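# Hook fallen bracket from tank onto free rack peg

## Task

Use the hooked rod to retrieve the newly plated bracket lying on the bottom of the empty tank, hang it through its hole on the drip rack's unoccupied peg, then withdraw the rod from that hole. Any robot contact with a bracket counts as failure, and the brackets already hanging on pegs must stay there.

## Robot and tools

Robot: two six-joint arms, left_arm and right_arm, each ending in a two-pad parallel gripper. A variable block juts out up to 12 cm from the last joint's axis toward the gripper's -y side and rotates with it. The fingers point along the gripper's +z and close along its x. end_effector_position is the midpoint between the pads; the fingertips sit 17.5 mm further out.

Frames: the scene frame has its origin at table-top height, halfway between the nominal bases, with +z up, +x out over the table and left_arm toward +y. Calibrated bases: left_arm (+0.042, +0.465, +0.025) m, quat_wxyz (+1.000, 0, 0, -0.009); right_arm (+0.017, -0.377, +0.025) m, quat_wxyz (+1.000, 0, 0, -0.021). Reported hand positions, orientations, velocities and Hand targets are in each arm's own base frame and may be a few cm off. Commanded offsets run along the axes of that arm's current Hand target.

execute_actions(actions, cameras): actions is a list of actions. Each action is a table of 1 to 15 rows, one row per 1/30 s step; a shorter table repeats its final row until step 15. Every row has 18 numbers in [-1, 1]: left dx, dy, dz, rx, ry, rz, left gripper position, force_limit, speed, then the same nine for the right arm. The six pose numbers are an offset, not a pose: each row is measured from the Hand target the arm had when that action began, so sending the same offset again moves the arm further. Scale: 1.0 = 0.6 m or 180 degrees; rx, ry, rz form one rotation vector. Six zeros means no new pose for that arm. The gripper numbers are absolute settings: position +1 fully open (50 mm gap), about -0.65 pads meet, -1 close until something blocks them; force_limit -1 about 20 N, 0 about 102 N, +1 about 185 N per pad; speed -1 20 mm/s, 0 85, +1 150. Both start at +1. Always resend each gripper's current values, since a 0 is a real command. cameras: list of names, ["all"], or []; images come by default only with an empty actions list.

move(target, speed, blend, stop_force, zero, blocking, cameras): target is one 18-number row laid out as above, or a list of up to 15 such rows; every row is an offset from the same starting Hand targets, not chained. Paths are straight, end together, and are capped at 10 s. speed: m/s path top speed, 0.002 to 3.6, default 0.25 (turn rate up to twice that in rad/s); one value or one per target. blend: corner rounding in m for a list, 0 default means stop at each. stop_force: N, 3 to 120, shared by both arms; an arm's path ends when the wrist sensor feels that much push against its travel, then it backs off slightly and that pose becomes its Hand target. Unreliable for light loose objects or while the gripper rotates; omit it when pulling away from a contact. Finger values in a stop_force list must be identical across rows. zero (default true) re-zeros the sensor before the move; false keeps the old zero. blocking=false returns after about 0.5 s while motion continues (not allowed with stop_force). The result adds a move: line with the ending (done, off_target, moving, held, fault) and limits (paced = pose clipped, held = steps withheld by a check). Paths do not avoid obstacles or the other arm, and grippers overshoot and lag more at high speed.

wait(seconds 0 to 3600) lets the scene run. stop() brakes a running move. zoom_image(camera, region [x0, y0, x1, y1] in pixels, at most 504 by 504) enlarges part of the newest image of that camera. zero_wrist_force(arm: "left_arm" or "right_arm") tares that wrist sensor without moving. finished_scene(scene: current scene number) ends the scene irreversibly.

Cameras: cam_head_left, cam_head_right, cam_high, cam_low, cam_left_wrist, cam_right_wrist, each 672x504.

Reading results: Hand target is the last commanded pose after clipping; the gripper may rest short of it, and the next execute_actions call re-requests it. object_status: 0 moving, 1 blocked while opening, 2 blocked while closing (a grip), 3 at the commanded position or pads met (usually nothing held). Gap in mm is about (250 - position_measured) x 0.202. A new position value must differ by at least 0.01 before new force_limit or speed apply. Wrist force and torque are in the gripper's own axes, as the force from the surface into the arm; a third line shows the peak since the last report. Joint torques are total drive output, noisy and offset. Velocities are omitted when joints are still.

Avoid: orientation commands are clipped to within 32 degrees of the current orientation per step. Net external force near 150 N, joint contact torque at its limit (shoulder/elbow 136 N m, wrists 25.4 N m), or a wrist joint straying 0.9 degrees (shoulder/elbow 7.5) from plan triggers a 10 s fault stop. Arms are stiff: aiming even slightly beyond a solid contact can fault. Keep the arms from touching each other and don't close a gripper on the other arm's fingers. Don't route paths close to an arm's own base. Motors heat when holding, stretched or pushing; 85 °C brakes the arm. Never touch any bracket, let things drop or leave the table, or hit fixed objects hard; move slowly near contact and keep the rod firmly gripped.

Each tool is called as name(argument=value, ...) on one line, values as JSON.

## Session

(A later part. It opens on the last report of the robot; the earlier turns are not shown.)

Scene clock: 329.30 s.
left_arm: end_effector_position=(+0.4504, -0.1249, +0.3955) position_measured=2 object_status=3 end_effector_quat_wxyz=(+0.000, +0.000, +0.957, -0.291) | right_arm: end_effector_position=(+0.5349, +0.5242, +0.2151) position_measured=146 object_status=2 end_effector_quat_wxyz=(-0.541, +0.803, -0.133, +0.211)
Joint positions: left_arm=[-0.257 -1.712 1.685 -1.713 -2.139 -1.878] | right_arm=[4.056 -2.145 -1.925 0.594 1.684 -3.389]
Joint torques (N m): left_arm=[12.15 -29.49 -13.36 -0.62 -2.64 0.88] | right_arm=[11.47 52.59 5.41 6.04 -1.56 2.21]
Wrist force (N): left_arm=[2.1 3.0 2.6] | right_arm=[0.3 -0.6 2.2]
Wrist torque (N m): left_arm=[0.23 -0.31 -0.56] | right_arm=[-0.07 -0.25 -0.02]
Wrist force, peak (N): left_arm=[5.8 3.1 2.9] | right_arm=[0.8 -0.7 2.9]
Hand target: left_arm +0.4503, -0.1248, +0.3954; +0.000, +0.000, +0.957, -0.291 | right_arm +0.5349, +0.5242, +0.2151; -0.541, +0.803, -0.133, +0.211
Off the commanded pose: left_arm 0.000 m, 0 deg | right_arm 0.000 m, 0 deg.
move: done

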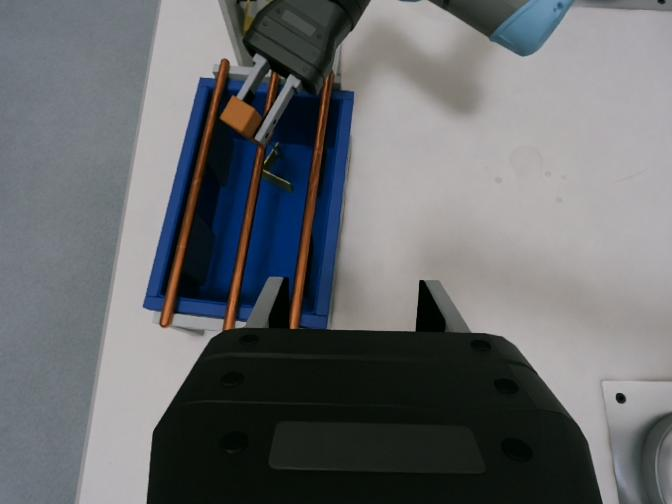

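move(target=[[0,0,0,0,0,0,1,1,1,0.0057,0.0012,0,0,0,0,-1,0,-0.5],[0,0,0,0,0,0,1,1,1,0.0090,-0.0173,-0.0062,0,0,0,-1,0,-0.5]], speed=0.03, stop_force=4, cameras=["cam_left_wrist"])

zoom_image(camera="cam_left_wrist", region=[240, 120, 310, 190])

Scene clock: 346.70 s.
left_arm: end_effector_position=(+0.4503, -0.1248, +0.3954) position_measured=2 object_status=3 end_effector_quat_wxyz=(+0.000, +0.000, +0.957, -0.291) | right_arm: end_effector_position=(+0.5358, +0.5236, +0.2153) position_measured=146 object_status=2 end_effector_quat_wxyz=(-0.541, +0.803, -0.133, +0.211)
Joint positions: left_arm=[-0.257 -1.712 1.685 -1.713 -2.139 -1.878] | right_arm=[4.054 -2.145 -1.924 0.594 1.686 -3.389]
Joint torques (N m): left_arm=[12.99 -29.03 -14.07 -0.72 -2.62 -1.88] | right_arm=[-13.86 54.5 27.37 6.5 1.08 2.04]
Wrist force (N): left_arm=[2.4 3.2 2.6] | right_arm=[-2.4 1.7 1.4]
Wrist torque (N m): left_arm=[0.26 -0.34 -0.56] | right_arm=[-0.05 -0.23 0.11]
Wrist force, peak (N): left_arm=[2.5 3.3 3.0] | right_arm=[-9.2 -7.4 1.9]
Hand target: left_arm +0.4503, -0.1248, +0.3954; +0.000, +0.000, +0.957, -0.291 | right_arm +0.5358, +0.5236, +0.2153; -0.541, +0.803, -0.133, +0.211 (not the last commanded pose)
Off the commanded pose: left_arm 0.000 m, 0 deg | right_arm 0.012 m, 0 deg.
move: contact (right_arm); path passed 0 of 2 targets

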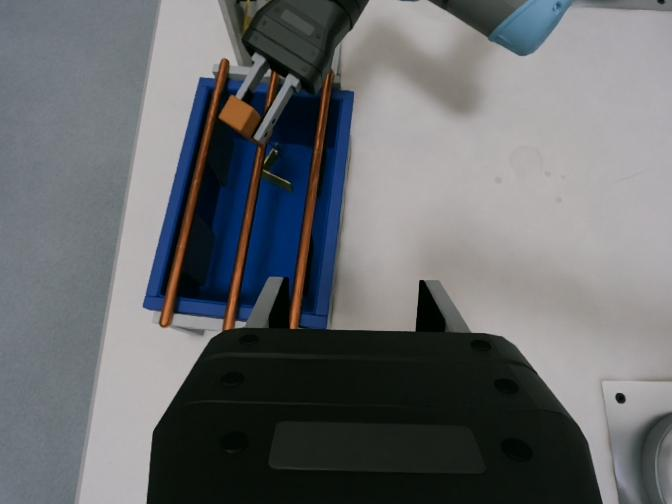

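Scaled by 7.200.

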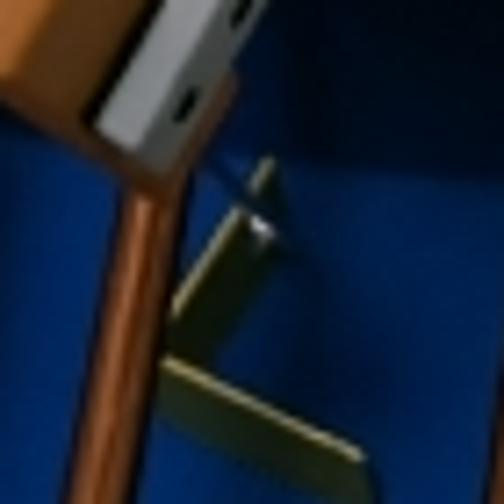

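move(target=[0,0,0,0,0,0,1,1,1,0.0033,-0.0160,-0.0056,0,0,0,-1,0,-0.5], speed=0.03, cameras=["cam_left_wrist","cam_head_right"])

zoom_image(camera="cam_left_wrist", region=[240, 120, 310, 190])

Scene clock: 357.50 s.
left_arm: end_effector_position=(+0.4503, -0.1248, +0.3954) position_measured=2 object_status=3 end_effector_quat_wxyz=(+0.000, +0.000, +0.957, -0.291) | right_arm: end_effector_position=(+0.5359, +0.5236, +0.2259) position_measured=146 object_status=2 end_effector_quat_wxyz=(-0.541, +0.803, -0.133, +0.211) end_effector_velocity=(+0.000, +0.000, +0.000) end_effector_angular_velocity=(+0.004, -0.003, +0.000)
Joint positions: left_arm=[-0.257 -1.712 1.685 -1.713 -2.139 -1.878] | right_arm=[4.054 -2.124 -1.921 0.57 1.686 -3.389]
Joint velocities: left_arm=[within noise] | right_arm=[0 -0.003 0.001 0.007 0.001 0]
Joint torques (N m): left_arm=[12.52 -29.29 -14.14 -1.04 -2.63 -1.96] | right_arm=[0.43 25.65 21.51 6.34 -2.49 1.56]
Wrist force (N): left_arm=[2.3 3.1 2.9] | right_arm=[-5.1 -1.4 0.9]
Wrist torque (N m): left_arm=[0.24 -0.32 -0.56] | right_arm=[-0.15 -0.22 0.44]
Wrist force, peak (N): left_arm=[2.4 3.5 2.8] | right_arm=[-5.1 3.2 1.1]
Hand target: left_arm +0.4503, -0.1248, +0.3954; +0.000, +0.000, +0.957, -0.291 | right_arm +0.5358, +0.5236, +0.2257; -0.541, +0.803, -0.133, +0.211
Off the commanded pose: left_arm 0.000 m, 0 deg | right_arm 0.000 m, 0 deg.
move: done
Images, in order (width x height): cam_head_right 672x504, cam_left_wrist 672x504.

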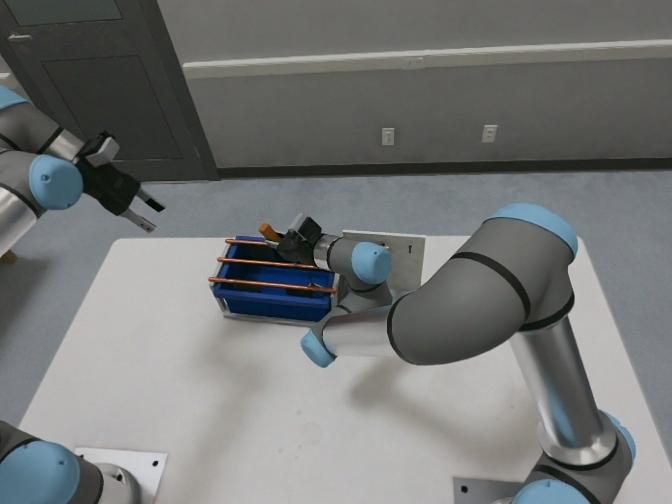

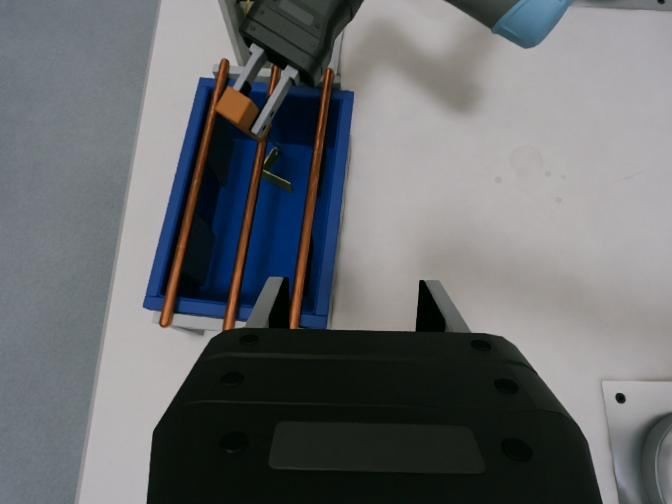

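Scaled by 7.200.

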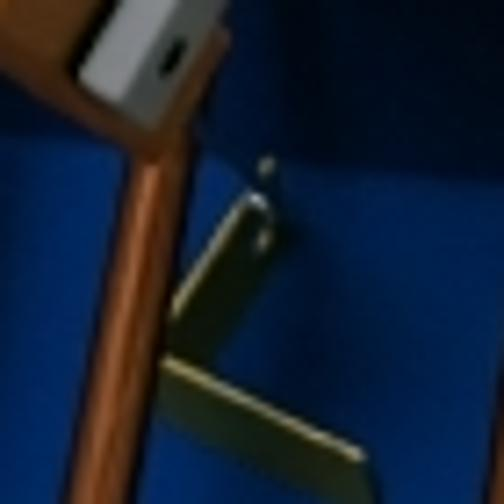

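move(target=[0,0,0,0,0,0,1,1,1,-0.0196,-0.0041,0,0,0,0,-1,0,-0.5], speed=0.05, cameras=["cam_left_wrist"])

zoom_image(camera="cam_left_wrist", region=[250, 125, 300, 175])

Scene clock: 369.67 s.
left_arm: end_effector_position=(+0.4503, -0.1248, +0.3954) position_measured=2 object_status=3 end_effector_quat_wxyz=(+0.000, +0.000, +0.957, -0.291) | right_arm: end_effector_position=(+0.5254, +0.5298, +0.2258) position_measured=146 object_status=2 end_effector_quat_wxyz=(-0.541, +0.803, -0.133, +0.211)
Joint positions: left_arm=[-0.257 -1.712 1.685 -1.713 -2.139 -1.878] | right_arm=[4.078 -2.118 -1.934 0.577 1.663 -3.381]
Joint torques (N m): left_arm=[13.02 -28.37 -13.61 -1.47 -2.55 -1.91] | right_arm=[-11.78 28.04 28.36 1.79 2.15 -2.13]
Wrist force (N): left_arm=[2.2 3.0 3.1] | right_arm=[0.1 -0.2 2.1]
Wrist torque (N m): left_arm=[0.22 -0.31 -0.56] | right_arm=[-0.01 -0.22 -0.17]
Wrist force, peak (N): left_arm=[2.2 3.3 3.0] | right_arm=[-4.6 -5.1 0.2]
Hand target: left_arm +0.4503, -0.1248, +0.3954; +0.000, +0.000, +0.957, -0.291 | right_arm +0.5255, +0.5298, +0.2256; -0.541, +0.803, -0.133, +0.211
Off the commanded pose: left_arm 0.000 m, 0 deg | right_arm 0.000 m, 0 deg.
move: done

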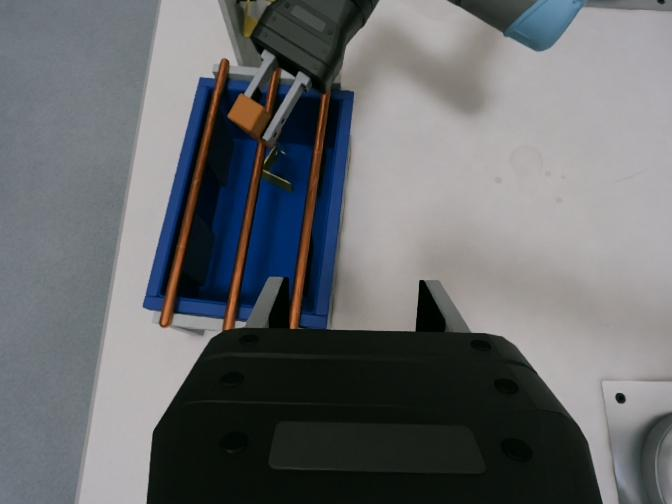

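Scaled by 10.080.

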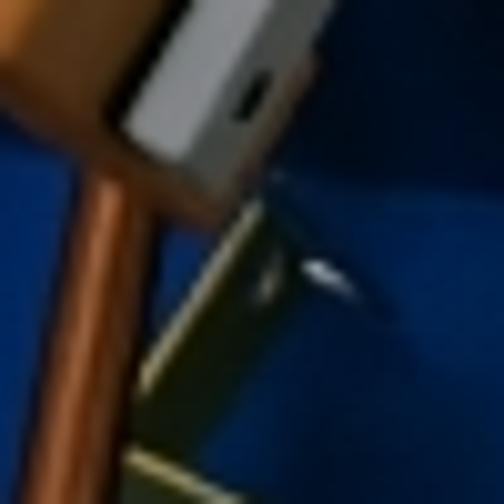

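move(target=[0,0,0,0,0,0,1,1,1,-0.0055,0.025,0.006,0,0,0,-1,0,-0.5], speed=0.03, stop_force=4, cameras=["cam_left_wrist","cam_low","cam_head_right"])

zoom_image(camera="cam_left_wrist", region=[250, 125, 300, 175])

zoom_image(camera="cam_low", region=[120, 100, 400, 270])

Scene clock: 400.93 s.
left_arm: end_effector_position=(+0.4503, -0.1248, +0.3954) position_measured=2 object_status=3 end_effector_quat_wxyz=(+0.000, +0.000, +0.957, -0.291) | right_arm: end_effector_position=(+0.5246, +0.5285, +0.2099) position_measured=146 object_status=2 end_effector_quat_wxyz=(-0.541, +0.803, -0.133, +0.211)
Joint positions: left_arm=[-0.257 -1.712 1.685 -1.713 -2.139 -1.878] | right_arm=[4.078 -2.147 -1.943 0.616 1.663 -3.381]
Joint torques (N m): left_arm=[13.72 -28.33 -13.27 -2.14 -2.57 -1.98] | right_arm=[-12.13 52.77 26.73 0.53 2.08 -1.63]
Wrist force (N): left_arm=[2.3 3.2 2.8] | right_arm=[0.0 -0.1 2.2]
Wrist torque (N m): left_arm=[0.25 -0.34 -0.56] | right_arm=[0.01 -0.20 -0.14]
Wrist force, peak (N): left_arm=[2.5 3.4 2.9] | right_arm=[0.3 -0.5 2.7]
Hand target: left_arm +0.4503, -0.1248, +0.3954; +0.000, +0.000, +0.957, -0.291 | right_arm +0.5246, +0.5285, +0.2099; -0.541, +0.803, -0.133, +0.211
Off the commanded pose: left_arm 0.000 m, 0 deg | right_arm 0.000 m, 0 deg.
move: done
Images, in order (width x height): cam_head_right 672x504, cam_low 672x504, cam_left_wrist 672x504.

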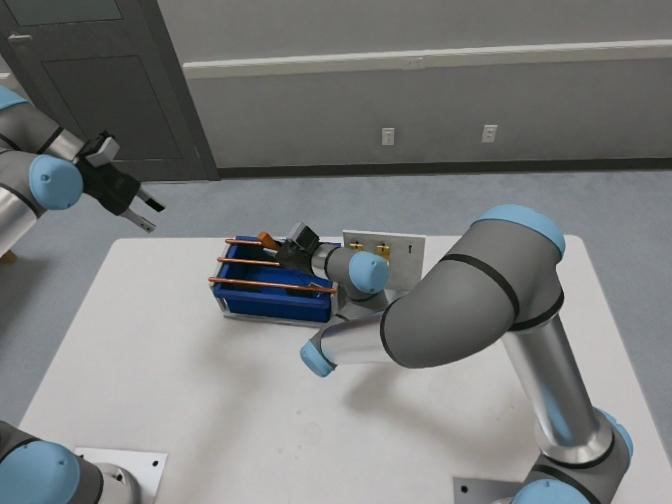

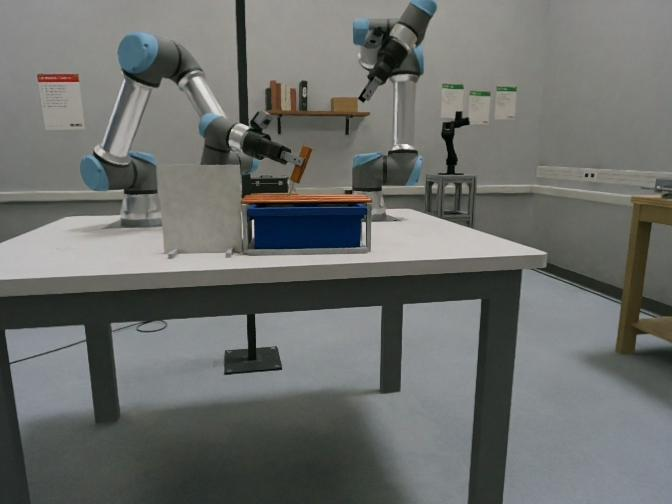

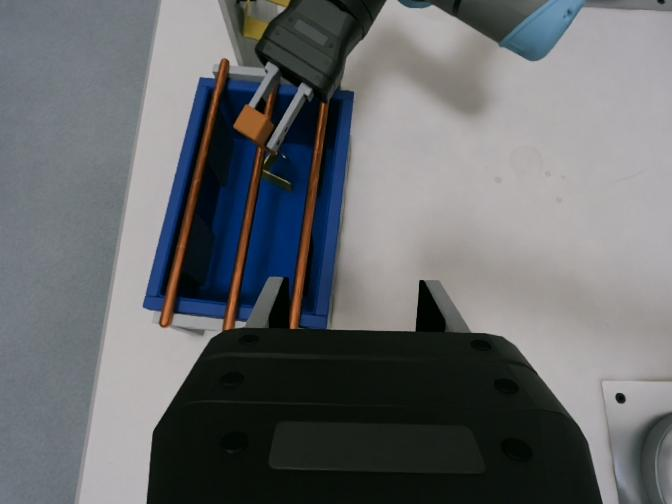

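Scaled by 10.080.

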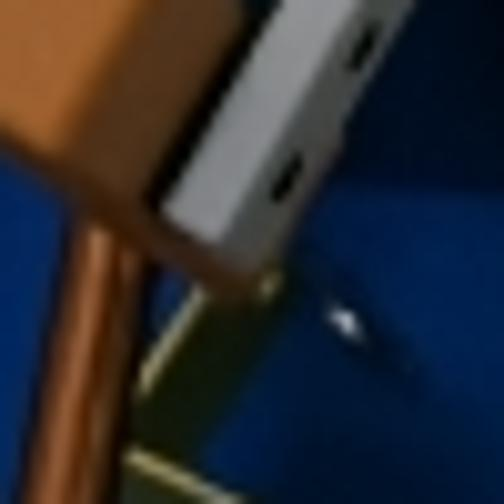

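Scaled by 1.800.

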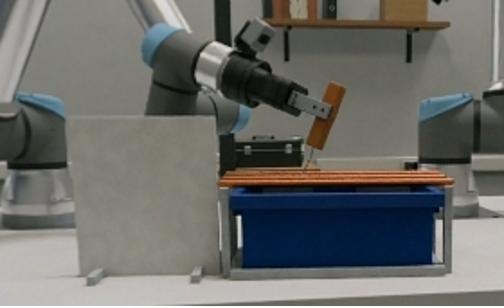

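move(target=[0,0,0,0,0,0,1,1,1,-0.0465,0.0068,0.0013,0,0,-0.039,-1,0,-0.5], speed=0.05)

move(target=[0,0,0,0,0,0,1,1,1,0.0252,0.0087,0,0,0,0,-1,0,-0.5], speed=0.03, stop_force=3, cameras=["cam_left_wrist"])

zoom_image(camera="cam_left_wrist", region=[250, 125, 300, 175])

Scene clock: 431.33 s.
left_arm: end_effector_position=(+0.4503, -0.1248, +0.3954) position_measured=2 object_status=3 end_effector_quat_wxyz=(+0.000, +0.000, +0.957, -0.291) | right_arm: end_effector_position=(+0.5004, +0.5399, +0.2004) position_measured=146 object_status=2 end_effector_quat_wxyz=(-0.527, +0.810, -0.084, +0.244)
Joint positions: left_arm=[-0.257 -1.712 1.685 -1.713 -2.139 -1.878] | right_arm=[4.132 -2.151 -1.979 0.656 1.612 -3.486]
Joint torques (N m): left_arm=[13.12 -27.07 -13.68 -2.56 -2.53 -1.8] | right_arm=[-11.73 30.09 24.89 1.75 1.89 2.1]
Wrist force (N): left_arm=[2.3 3.1 2.8] | right_arm=[0.1 -0.3 2.2]
Wrist torque (N m): left_arm=[0.26 -0.32 -0.56] | right_arm=[0.00 -0.24 -0.19]
Wrist force, peak (N): left_arm=[2.4 3.2 3.0] | right_arm=[0.0 -0.4 2.7]
Hand target: left_arm +0.4503, -0.1248, +0.3954; +0.000, +0.000, +0.957, -0.291 | right_arm +0.5006, +0.5399, +0.2005; -0.527, +0.810, -0.084, +0.244
Off the commanded pose: left_arm 0.000 m, 0 deg | right_arm 0.000 m, 0 deg.
move: done

Scene clock: 433.13 s.
left_arm: end_effector_position=(+0.4503, -0.1248, +0.3954) position_measured=2 object_status=3 end_effector_quat_wxyz=(+0.000, +0.000, +0.957, -0.291) | right_arm: end_effector_position=(+0.5143, +0.5317, +0.2004) position_measured=146 object_status=2 end_effector_quat_wxyz=(-0.527, +0.810, -0.084, +0.244)
Joint positions: left_arm=[-0.257 -1.712 1.685 -1.713 -2.139 -1.878] | right_arm=[4.099 -2.158 -1.963 0.647 1.643 -3.497]
Joint torques (N m): left_arm=[12.72 -27.28 -14.28 -2.77 -2.6 -1.86] | right_arm=[10.65 51.91 4.65 5.7 -1.89 2.47]
Wrist force (N): left_arm=[2.3 3.0 2.7] | right_arm=[0.2 -0.4 2.6]
Wrist torque (N m): left_arm=[0.23 -0.32 -0.56] | right_arm=[-0.01 -0.24 -0.03]
Wrist force, peak (N): left_arm=[2.5 3.1 3.0] | right_arm=[-0.1 -0.3 2.8]
Hand target: left_arm +0.4503, -0.1248, +0.3954; +0.000, +0.000, +0.957, -0.291 | right_arm +0.5143, +0.5317, +0.2004; -0.527, +0.810, -0.084, +0.244
Off the commanded pose: left_arm 0.000 m, 0 deg | right_arm 0.000 m, 0 deg.
move: done

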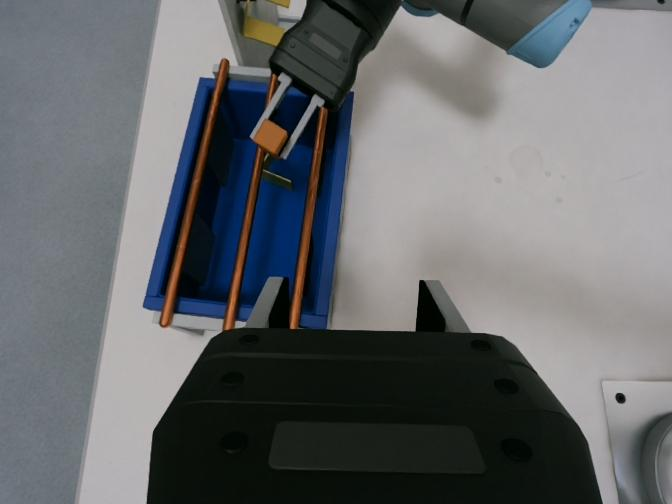

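Scaled by 10.080.

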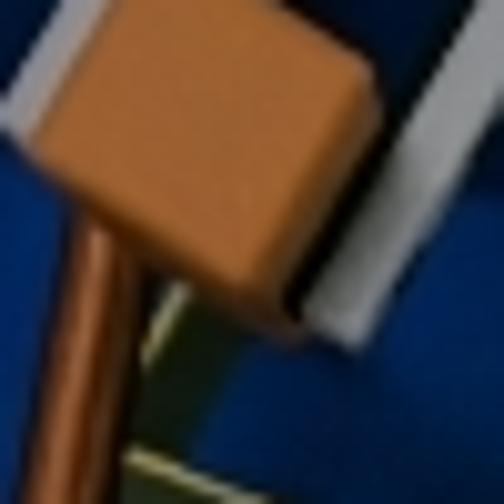

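move(target=[0,0,0,0,0,0,1,1,1,0.0061,-0.0179,-0.0065,0,0,0,-1,0,-0.5], speed=0.03, cameras=["cam_left_wrist","cam_head_right"])

zoom_image(camera="cam_left_wrist", region=[240, 125, 310, 195])

zoom_image(camera="cam_head_right", region=[280, 250, 340, 310])

Scene clock: 442.63 s.
left_arm: end_effector_position=(+0.4503, -0.1248, +0.3954) position_measured=2 object_status=3 end_effector_quat_wxyz=(+0.000, +0.000, +0.957, -0.291) | right_arm: end_effector_position=(+0.5143, +0.5318, +0.2126) position_measured=146 object_status=2 end_effector_quat_wxyz=(-0.527, +0.810, -0.084, +0.244) end_effector_velocity=(+0.000, +0.000, -0.002) end_effector_angular_velocity=(+0.001, +0.000, +0.000)
Joint positions: left_arm=[-0.257 -1.712 1.685 -1.713 -2.139 -1.878] | right_arm=[4.099 -2.133 -1.961 0.619 1.643 -3.497]
Joint velocities: left_arm=[within noise] | right_arm=[0 -0.004 -0.001 0.006 0 0]
Joint torques (N m): left_arm=[13.08 -27.19 -13.56 -3.31 -2.72 -1.83] | right_arm=[10.93 29.16 20.78 5.84 -1.68 2.25]
Wrist force (N): left_arm=[2.4 3.1 2.6] | right_arm=[-0.1 -0.2 2.2]
Wrist torque (N m): left_arm=[0.26 -0.35 -0.56] | right_arm=[0.01 -0.20 -0.02]
Wrist force, peak (N): left_arm=[2.5 3.4 2.9] | right_arm=[-0.1 -0.1 2.9]
Hand target: left_arm +0.4503, -0.1248, +0.3954; +0.000, +0.000, +0.957, -0.291 | right_arm +0.5143, +0.5317, +0.2124; -0.527, +0.810, -0.084, +0.244
Off the commanded pose: left_arm 0.000 m, 0 deg | right_arm 0.000 m, 0 deg.
move: done
Images, in order (width x height): cam_head_right 672x504, cam_left_wrist 672x504.

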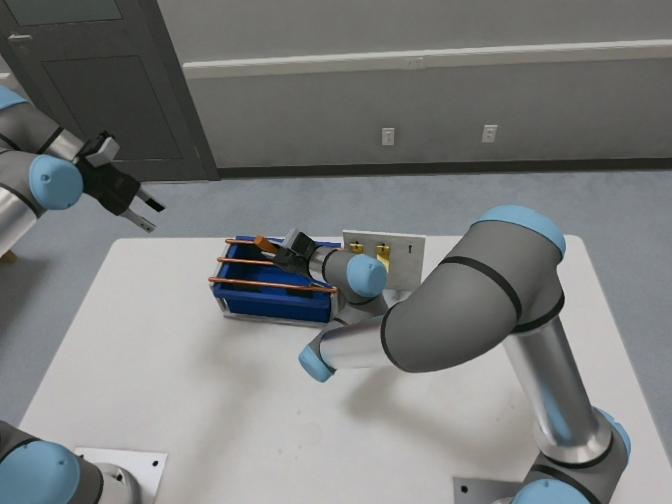

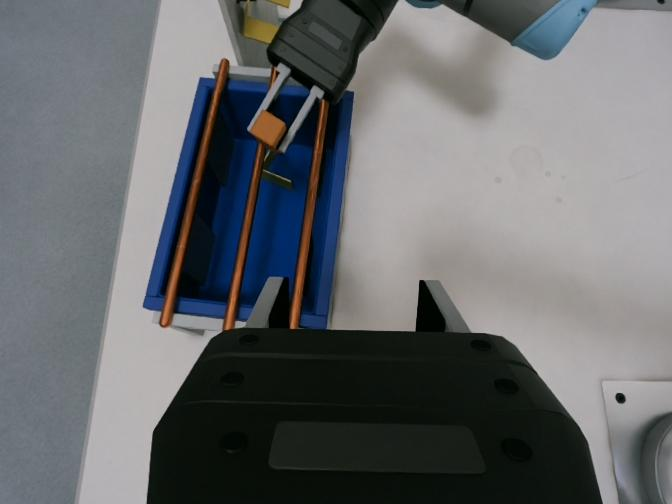

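Scaled by 7.200.

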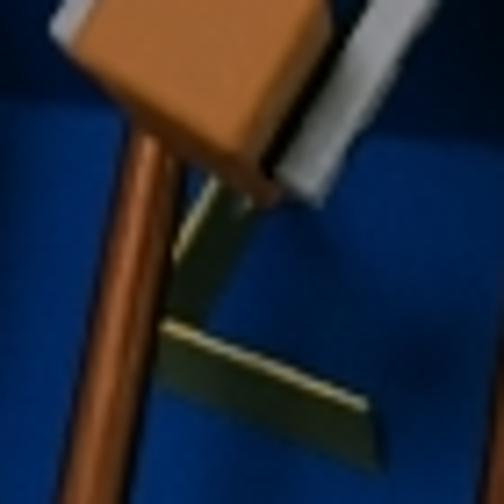

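Scaled by 8.400.

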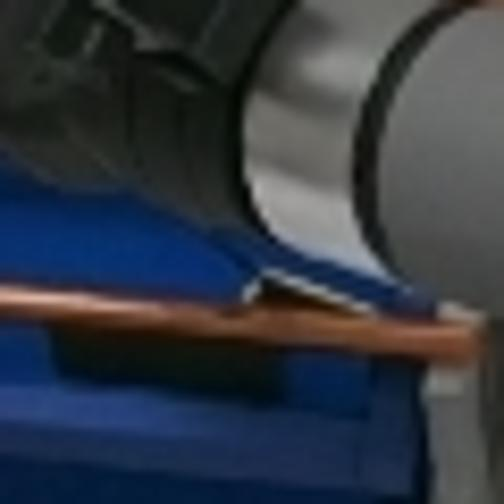

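move(target=[0,0,0,0,0,0,1,1,1,0.0077,-0.0224,-0.0081,0,0,0,-1,0,-0.5], speed=0.04, cameras=["cam_left_wrist","cam_head_right"])

zoom_image(camera="cam_left_wrist", region=[240, 125, 310, 195])

zoom_image(camera="cam_head_right", region=[280, 250, 340, 310])

Scene clock: 452.53 s.
left_arm: end_effector_position=(+0.4503, -0.1248, +0.3954) position_measured=2 object_status=3 end_effector_quat_wxyz=(+0.000, +0.000, +0.957, -0.291) | right_arm: end_effector_position=(+0.5143, +0.5318, +0.2277) position_measured=146 object_status=2 end_effector_quat_wxyz=(-0.527, +0.810, -0.084, +0.244) end_effector_velocity=(+0.001, -0.001, -0.001) end_effector_angular_velocity=(+0.003, -0.002, -0.001)
Joint positions: left_arm=[-0.257 -1.712 1.685 -1.713 -2.139 -1.878] | right_arm=[4.099 -2.102 -1.956 0.584 1.643 -3.497]
Joint velocities: left_arm=[within noise] | right_arm=[-0.002 -0.005 0 0.008 0 0]
Joint torques (N m): left_arm=[13.39 -26.81 -13.87 -3.57 -2.56 -1.84] | right_arm=[5.97 24.37 16.44 6.26 -0.48 1.08]
Wrist force (N): left_arm=[2.3 2.9 2.7] | right_arm=[0.0 0.1 2.2]
Wrist torque (N m): left_arm=[0.22 -0.33 -0.56] | right_arm=[0.06 -0.21 0.00]
Wrist force, peak (N): left_arm=[2.5 3.3 2.9] | right_arm=[-0.1 0.9 2.8]
Hand target: left_arm +0.4503, -0.1248, +0.3954; +0.000, +0.000, +0.957, -0.291 | right_arm +0.5143, +0.5318, +0.2275; -0.527, +0.810, -0.084, +0.244
Off the commanded pose: left_arm 0.000 m, 0 deg | right_arm 0.000 m, 0 deg.
move: done
Images, in order (width x height): cam_head_right 672x504, cam_left_wrist 672x504.

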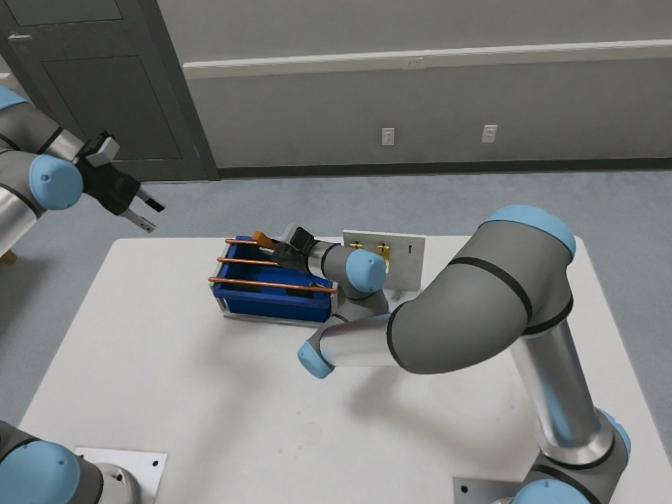

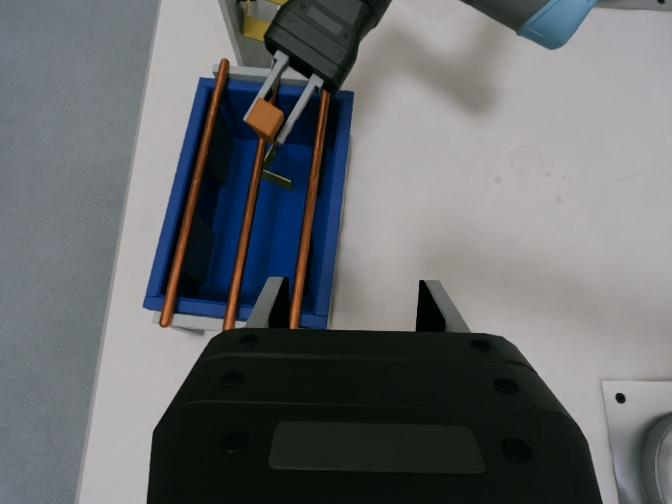

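Scaled by 7.200.

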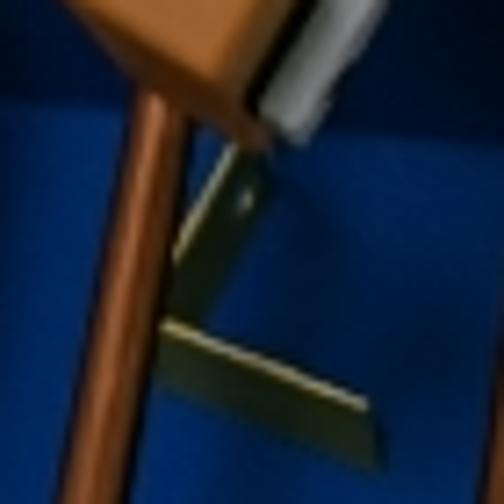

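Scaled by 8.400.

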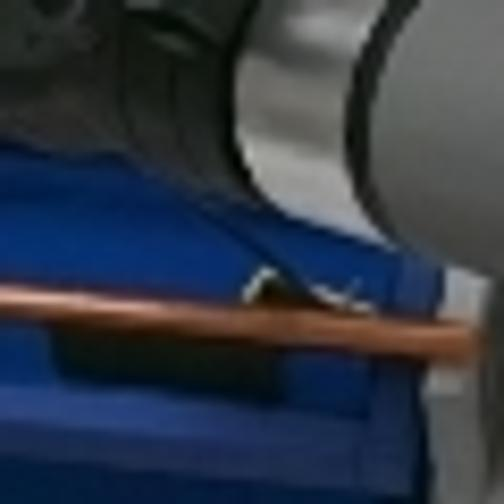

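move(target=[0,0,0,0,0,0,1,1,1,-0.0378,-0.0131,0,0,0,0,-1,0,-0.5], speed=0.06)

move(target=[0,0,0,0,0,0,1,1,1,-0.0204,0.0596,0.0216,0,0,0,-1,0,-0.5], speed=0.02, stop_force=3, cameras=["cam_left_wrist","cam_low","cam_head_right"])

zoom_image(camera="cam_left_wrist", region=[240, 115, 320, 195])

zoom_image(camera="cam_head_right", region=[280, 250, 340, 310])

Scene clock: 494.47 s.
left_arm: end_effector_position=(+0.4503, -0.1248, +0.3954) position_measured=2 object_status=3 end_effector_quat_wxyz=(+0.000, +0.000, +0.957, -0.291) | right_arm: end_effector_position=(+0.4936, +0.5440, +0.2277) position_measured=146 object_status=2 end_effector_quat_wxyz=(-0.527, +0.810, -0.084, +0.244) end_effector_velocity=(+0.002, +0.000, +0.001) end_effector_angular_velocity=(+0.001, -0.001, +0.001)
Joint positions: left_arm=[-0.257 -1.712 1.685 -1.713 -2.139 -1.878] | right_arm=[4.149 -2.09 -1.979 0.596 1.596 -3.48]
Joint velocities: left_arm=[within noise] | right_arm=[-0.004 0 0.003 -0.001 0.005 -0.002]
Joint torques (N m): left_arm=[13.13 -26.22 -13.45 -4.08 -2.61 -1.96] | right_arm=[-10.23 25.94 26.84 2.15 1.57 -2.4]
Wrist force (N): left_arm=[2.4 3.2 2.8] | right_arm=[0.4 -0.1 2.3]
Wrist torque (N m): left_arm=[0.26 -0.34 -0.56] | right_arm=[0.05 -0.29 -0.15]
Wrist force, peak (N): left_arm=[2.5 3.3 2.9] | right_arm=[1.0 0.6 2.5]
Hand target: left_arm +0.4503, -0.1248, +0.3954; +0.000, +0.000, +0.957, -0.291 | right_arm +0.4937, +0.5441, +0.2275; -0.527, +0.810, -0.084, +0.244
Off the commanded pose: left_arm 0.000 m, 0 deg | right_arm 0.000 m, 0 deg.
move: done

Scene clock: 497.50 s.
left_arm: end_effector_position=(+0.4503, -0.1248, +0.3954) position_measured=2 object_status=3 end_effector_quat_wxyz=(+0.000, +0.000, +0.957, -0.291) | right_arm: end_effector_position=(+0.4937, +0.5440, +0.1876) position_measured=146 object_status=2 end_effector_quat_wxyz=(-0.527, +0.810, -0.084, +0.244)
Joint positions: left_arm=[-0.257 -1.712 1.685 -1.713 -2.139 -1.878] | right_arm=[4.149 -2.175 -1.988 0.69 1.596 -3.481]
Joint torques (N m): left_arm=[12.97 -26.02 -13.54 -4.5 -2.57 -1.84] | right_arm=[-11.56 51.06 13.96 0.63 0.37 -2.16]
Wrist force (N): left_arm=[2.4 3.2 2.8] | right_arm=[0.2 -0.1 2.4]
Wrist torque (N m): left_arm=[0.26 -0.34 -0.57] | right_arm=[0.04 -0.24 -0.13]
Wrist force, peak (N): left_arm=[2.4 3.4 3.0] | right_arm=[0.1 -0.3 2.8]
Hand target: left_arm +0.4503, -0.1248, +0.3954; +0.000, +0.000, +0.957, -0.291 | right_arm +0.4937, +0.5440, +0.1876; -0.527, +0.810, -0.084, +0.244
Off the commanded pose: left_arm 0.000 m, 0 deg | right_arm 0.000 m, 0 deg.
move: done
Images, in order (width x height): cam_head_right 672x504, cam_low 672x504, cam_left_wrist 672x504.

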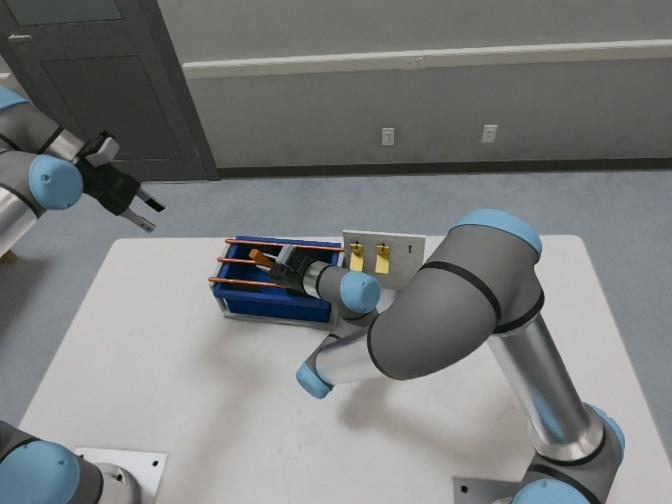

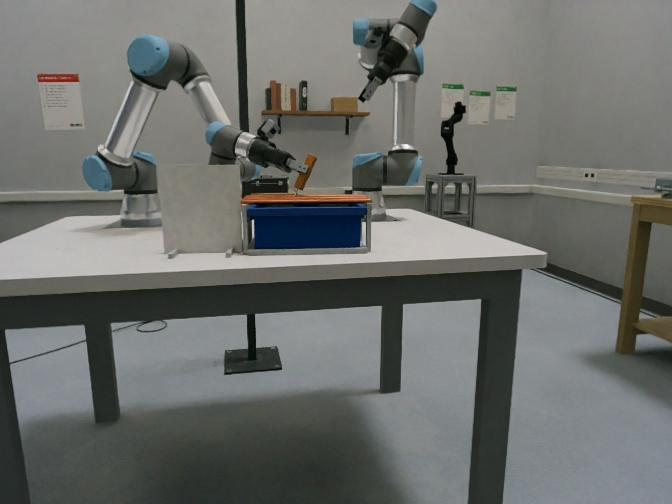

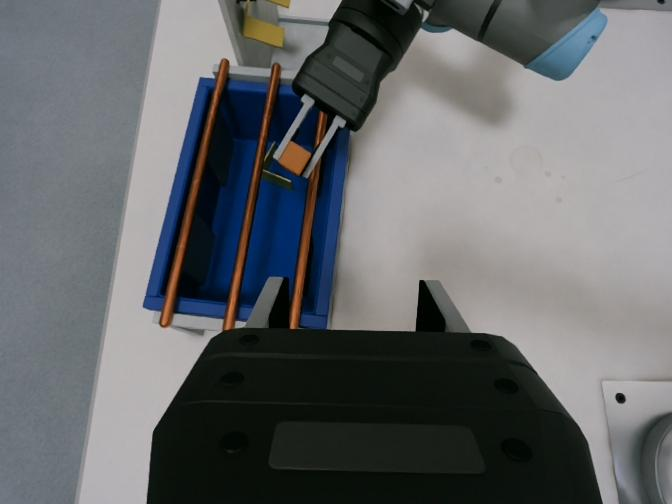

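Scaled by 6.300.

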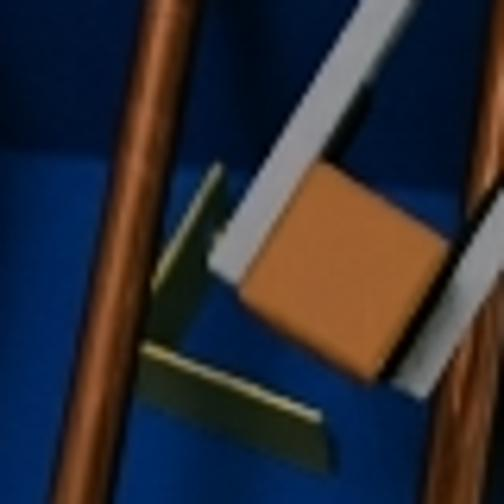

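Scaled by 8.400.

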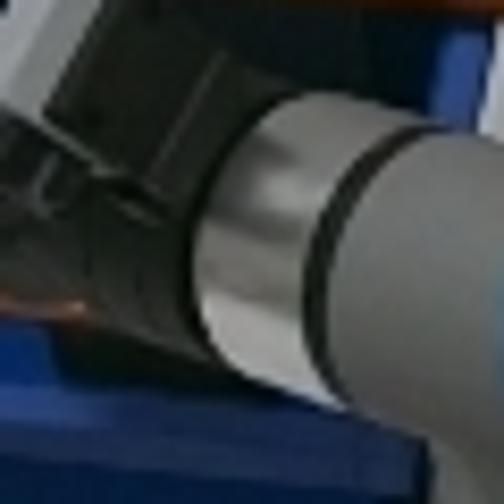

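move(target=[0,0,0,0,0,0,1,1,1,-0.0061,0.0179,0.0065,0,0,0,-1,0,-0.5], speed=0.01, stop_force=3, cameras=["cam_low"])

zoom_image(camera="cam_low", region=[200, 110, 380, 230])

Scene clock: 507.27 s.
left_arm: end_effector_position=(+0.4503, -0.1248, +0.3954) position_measured=2 object_status=3 end_effector_quat_wxyz=(+0.000, +0.000, +0.957, -0.291) | right_arm: end_effector_position=(+0.4937, +0.5440, +0.1866) position_measured=146 object_status=2 end_effector_quat_wxyz=(-0.527, +0.810, -0.084, +0.244)
Joint positions: left_arm=[-0.257 -1.712 1.685 -1.713 -2.139 -1.878] | right_arm=[4.149 -2.178 -1.988 0.693 1.596 -3.481]
Joint torques (N m): left_arm=[13.35 -25.89 -14.33 -4.85 -2.58 -1.88] | right_arm=[-12.42 50.32 16.12 0.93 0.67 -2.18]
Wrist force (N): left_arm=[2.2 3.2 2.9] | right_arm=[0.4 -1.1 1.9]
Wrist torque (N m): left_arm=[0.26 -0.31 -0.56] | right_arm=[-0.14 -0.23 -0.18]
Wrist force, peak (N): left_arm=[2.4 3.4 2.8] | right_arm=[1.0 -6.7 1.4]
Hand target: left_arm +0.4503, -0.1248, +0.3954; +0.000, +0.000, +0.957, -0.291 | right_arm +0.4937, +0.5440, +0.1866; -0.527, +0.810, -0.084, +0.244 (not the last commanded pose)
Off the commanded pose: left_arm 0.000 m, 0 deg | right_arm 0.011 m, 0 deg.
move: contact (right_arm)

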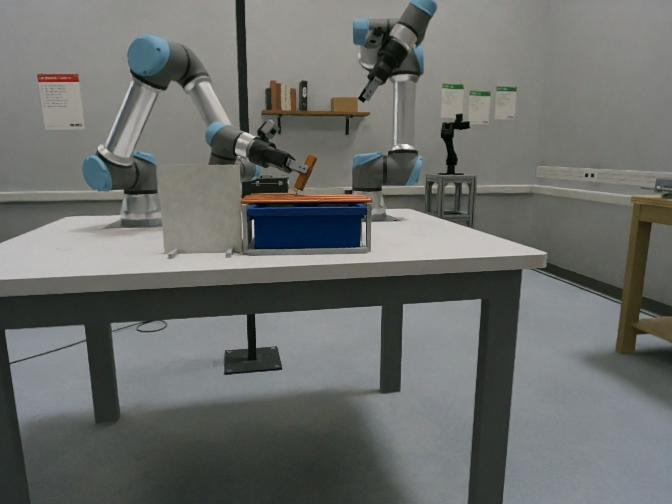

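Scaled by 2.800.

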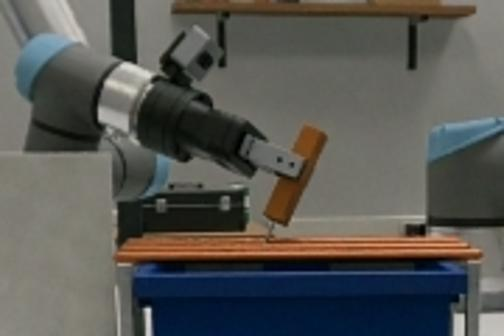

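move(target=[-0.303,0,0,0,0,0,1,1,1,0.0058,-0.0170,-0.0062,0,0,0,-1,0,-0.5], speed=0.3, cameras=["cam_left_wrist"])

zoom_image(camera="cam_left_wrist", region=[370, 110, 450, 190])

Scene clock: 532.07 s.
left_arm: end_effector_position=(+0.6321, -0.1246, +0.3953) position_measured=2 object_status=3 end_effector_quat_wxyz=(+0.000, +0.000, +0.957, -0.291) end_effector_velocity=(+0.001, -0.001, +0.002) end_effector_angular_velocity=(+0.000, -0.004, -0.001) | right_arm: end_effector_position=(+0.4937, +0.5440, +0.1981) position_measured=146 object_status=2 end_effector_quat_wxyz=(-0.527, +0.810, -0.084, +0.244)
Joint positions: left_arm=[-0.182 -1.265 1.186 -1.613 -2.15 -1.789] | right_arm=[4.149 -2.153 -1.986 0.666 1.596 -3.481]
Joint velocities: left_arm=[-0.001 0.002 -0.005 -0.001 0 0] | right_arm=[within noise]
Joint torques (N m): left_arm=[-14.59 -35.07 -40.38 -4.23 -0.52 -1.91] | right_arm=[-4.91 25.76 21.88 6.24 -1.51 -1.35]
Wrist force (N): left_arm=[2.2 3.0 2.7] | right_arm=[0.4 -0.2 2.4]
Wrist torque (N m): left_arm=[0.23 -0.31 -0.49] | right_arm=[0.01 -0.29 -0.12]
Wrist force, peak (N): left_arm=[5.8 3.0 2.6] | right_arm=[0.2 -0.4 2.7]
Hand target: left_arm +0.6321, -0.1247, +0.3954; +0.000, +0.000, +0.957, -0.291 | right_arm +0.4937, +0.5440, +0.1980; -0.527, +0.810, -0.084, +0.244
Off the commanded pose: left_arm 0.000 m, 0 deg | right_arm 0.000 m, 0 deg.
move: done

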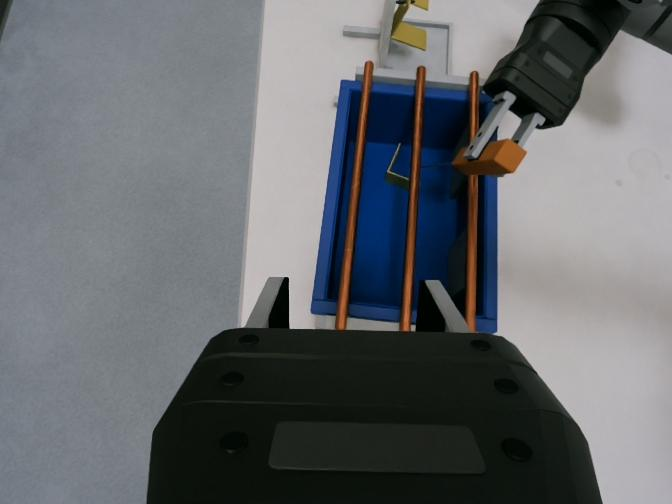

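Scaled by 6.300.

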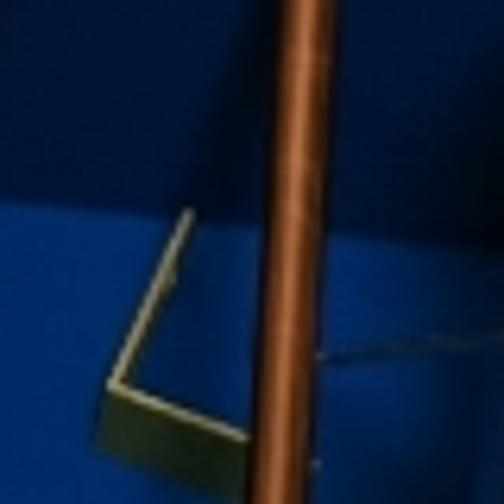

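move(target=[0,0,0,0,0,0,1,1,1,0.006,0.0122,-0.0277,0.0171,-0.0497,-0.0181,-1,0,-0.5], speed=0.05, cameras=["cam_left_wrist"])

zoom_image(camera="cam_left_wrist", region=[370, 110, 450, 190])

Scene clock: 580.20 s.
left_arm: end_effector_position=(+0.6321, -0.1247, +0.3954) position_measured=2 object_status=3 end_effector_quat_wxyz=(+0.000, +0.000, +0.957, -0.291) | right_arm: end_effector_position=(+0.4898, +0.5259, +0.1979) position_measured=146 object_status=2 end_effector_quat_wxyz=(-0.546, +0.814, -0.013, +0.197)
Joint positions: left_arm=[-0.182 -1.264 1.185 -1.612 -2.15 -1.789] | right_arm=[4.046 -2.155 -1.98 0.647 1.858 -3.574]
Joint torques (N m): left_arm=[-14.26 -36.96 -39.88 -0.36 -0.21 -1.33] | right_arm=[11.74 31.18 15.79 4.66 -1.42 2.51]
Wrist force (N): left_arm=[2.2 3.0 2.7] | right_arm=[-0.2 -0.3 2.3]
Wrist torque (N m): left_arm=[0.24 -0.31 -0.49] | right_arm=[-0.03 -0.14 -0.12]
Wrist force, peak (N): left_arm=[2.6 3.2 3.2] | right_arm=[-0.2 -0.3 2.8]
Hand target: left_arm +0.6321, -0.1247, +0.3954; +0.000, +0.000, +0.957, -0.291 | right_arm +0.4897, +0.5260, +0.1979; -0.546, +0.814, -0.013, +0.197
Off the commanded pose: left_arm 0.000 m, 0 deg | right_arm 0.000 m, 0 deg.
move: done

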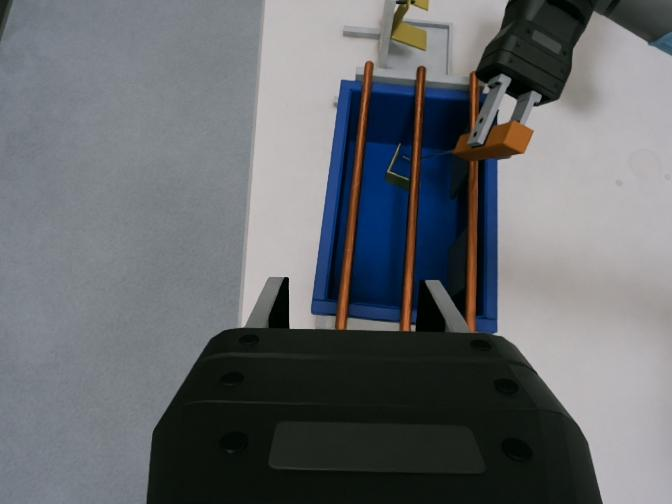

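Scaled by 6.300.

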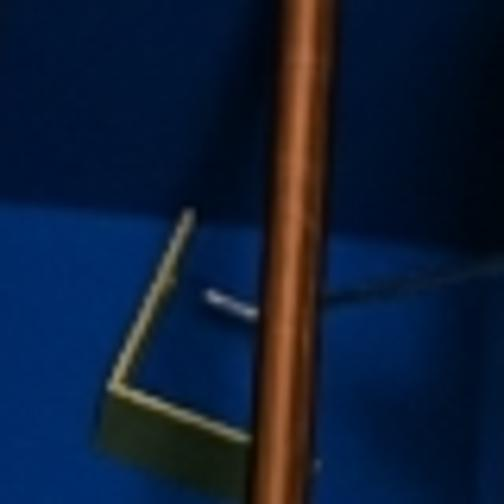

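move(target=[0,0,0,0,0,0,1,1,1,0.0285,0.0093,0.0013,0,0,0,-1,0,-0.5], speed=0.03, stop_force=3, cameras=["cam_left_wrist"])

zoom_image(camera="cam_left_wrist", region=[370, 110, 450, 190])

Scene clock: 596.10 s.
left_arm: end_effector_position=(+0.6321, -0.1247, +0.3954) position_measured=2 object_status=3 end_effector_quat_wxyz=(+0.000, +0.000, +0.957, -0.291) | right_arm: end_effector_position=(+0.5068, +0.5204, +0.1979) position_measured=146 object_status=2 end_effector_quat_wxyz=(-0.546, +0.814, -0.013, +0.197)
Joint positions: left_arm=[-0.182 -1.264 1.185 -1.612 -2.15 -1.789] | right_arm=[4.012 -2.17 -1.948 0.627 1.89 -3.586]
Joint torques (N m): left_arm=[-13.95 -37.69 -39.04 -0.55 -0.26 -0.3] | right_arm=[12.46 51.64 5.39 6.02 -1.51 2.44]
Wrist force (N): left_arm=[2.4 2.9 2.7] | right_arm=[0.4 0.1 2.1]
Wrist torque (N m): left_arm=[0.23 -0.33 -0.49] | right_arm=[0.03 -0.24 -0.03]
Wrist force, peak (N): left_arm=[2.5 3.3 2.9] | right_arm=[0.2 -0.1 2.7]
Hand target: left_arm +0.6321, -0.1247, +0.3954; +0.000, +0.000, +0.957, -0.291 | right_arm +0.5068, +0.5204, +0.1979; -0.546, +0.814, -0.013, +0.197
Off the commanded pose: left_arm 0.000 m, 0 deg | right_arm 0.000 m, 0 deg.
move: done

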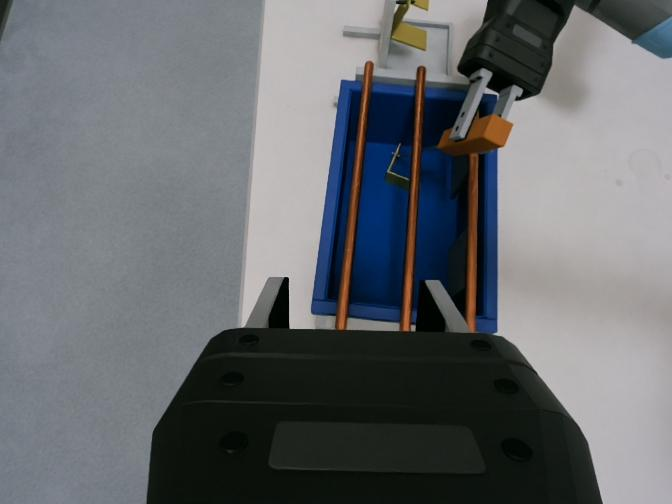

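Scaled by 6.300.

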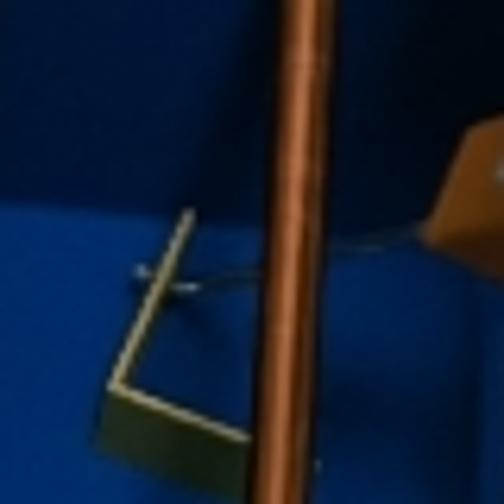

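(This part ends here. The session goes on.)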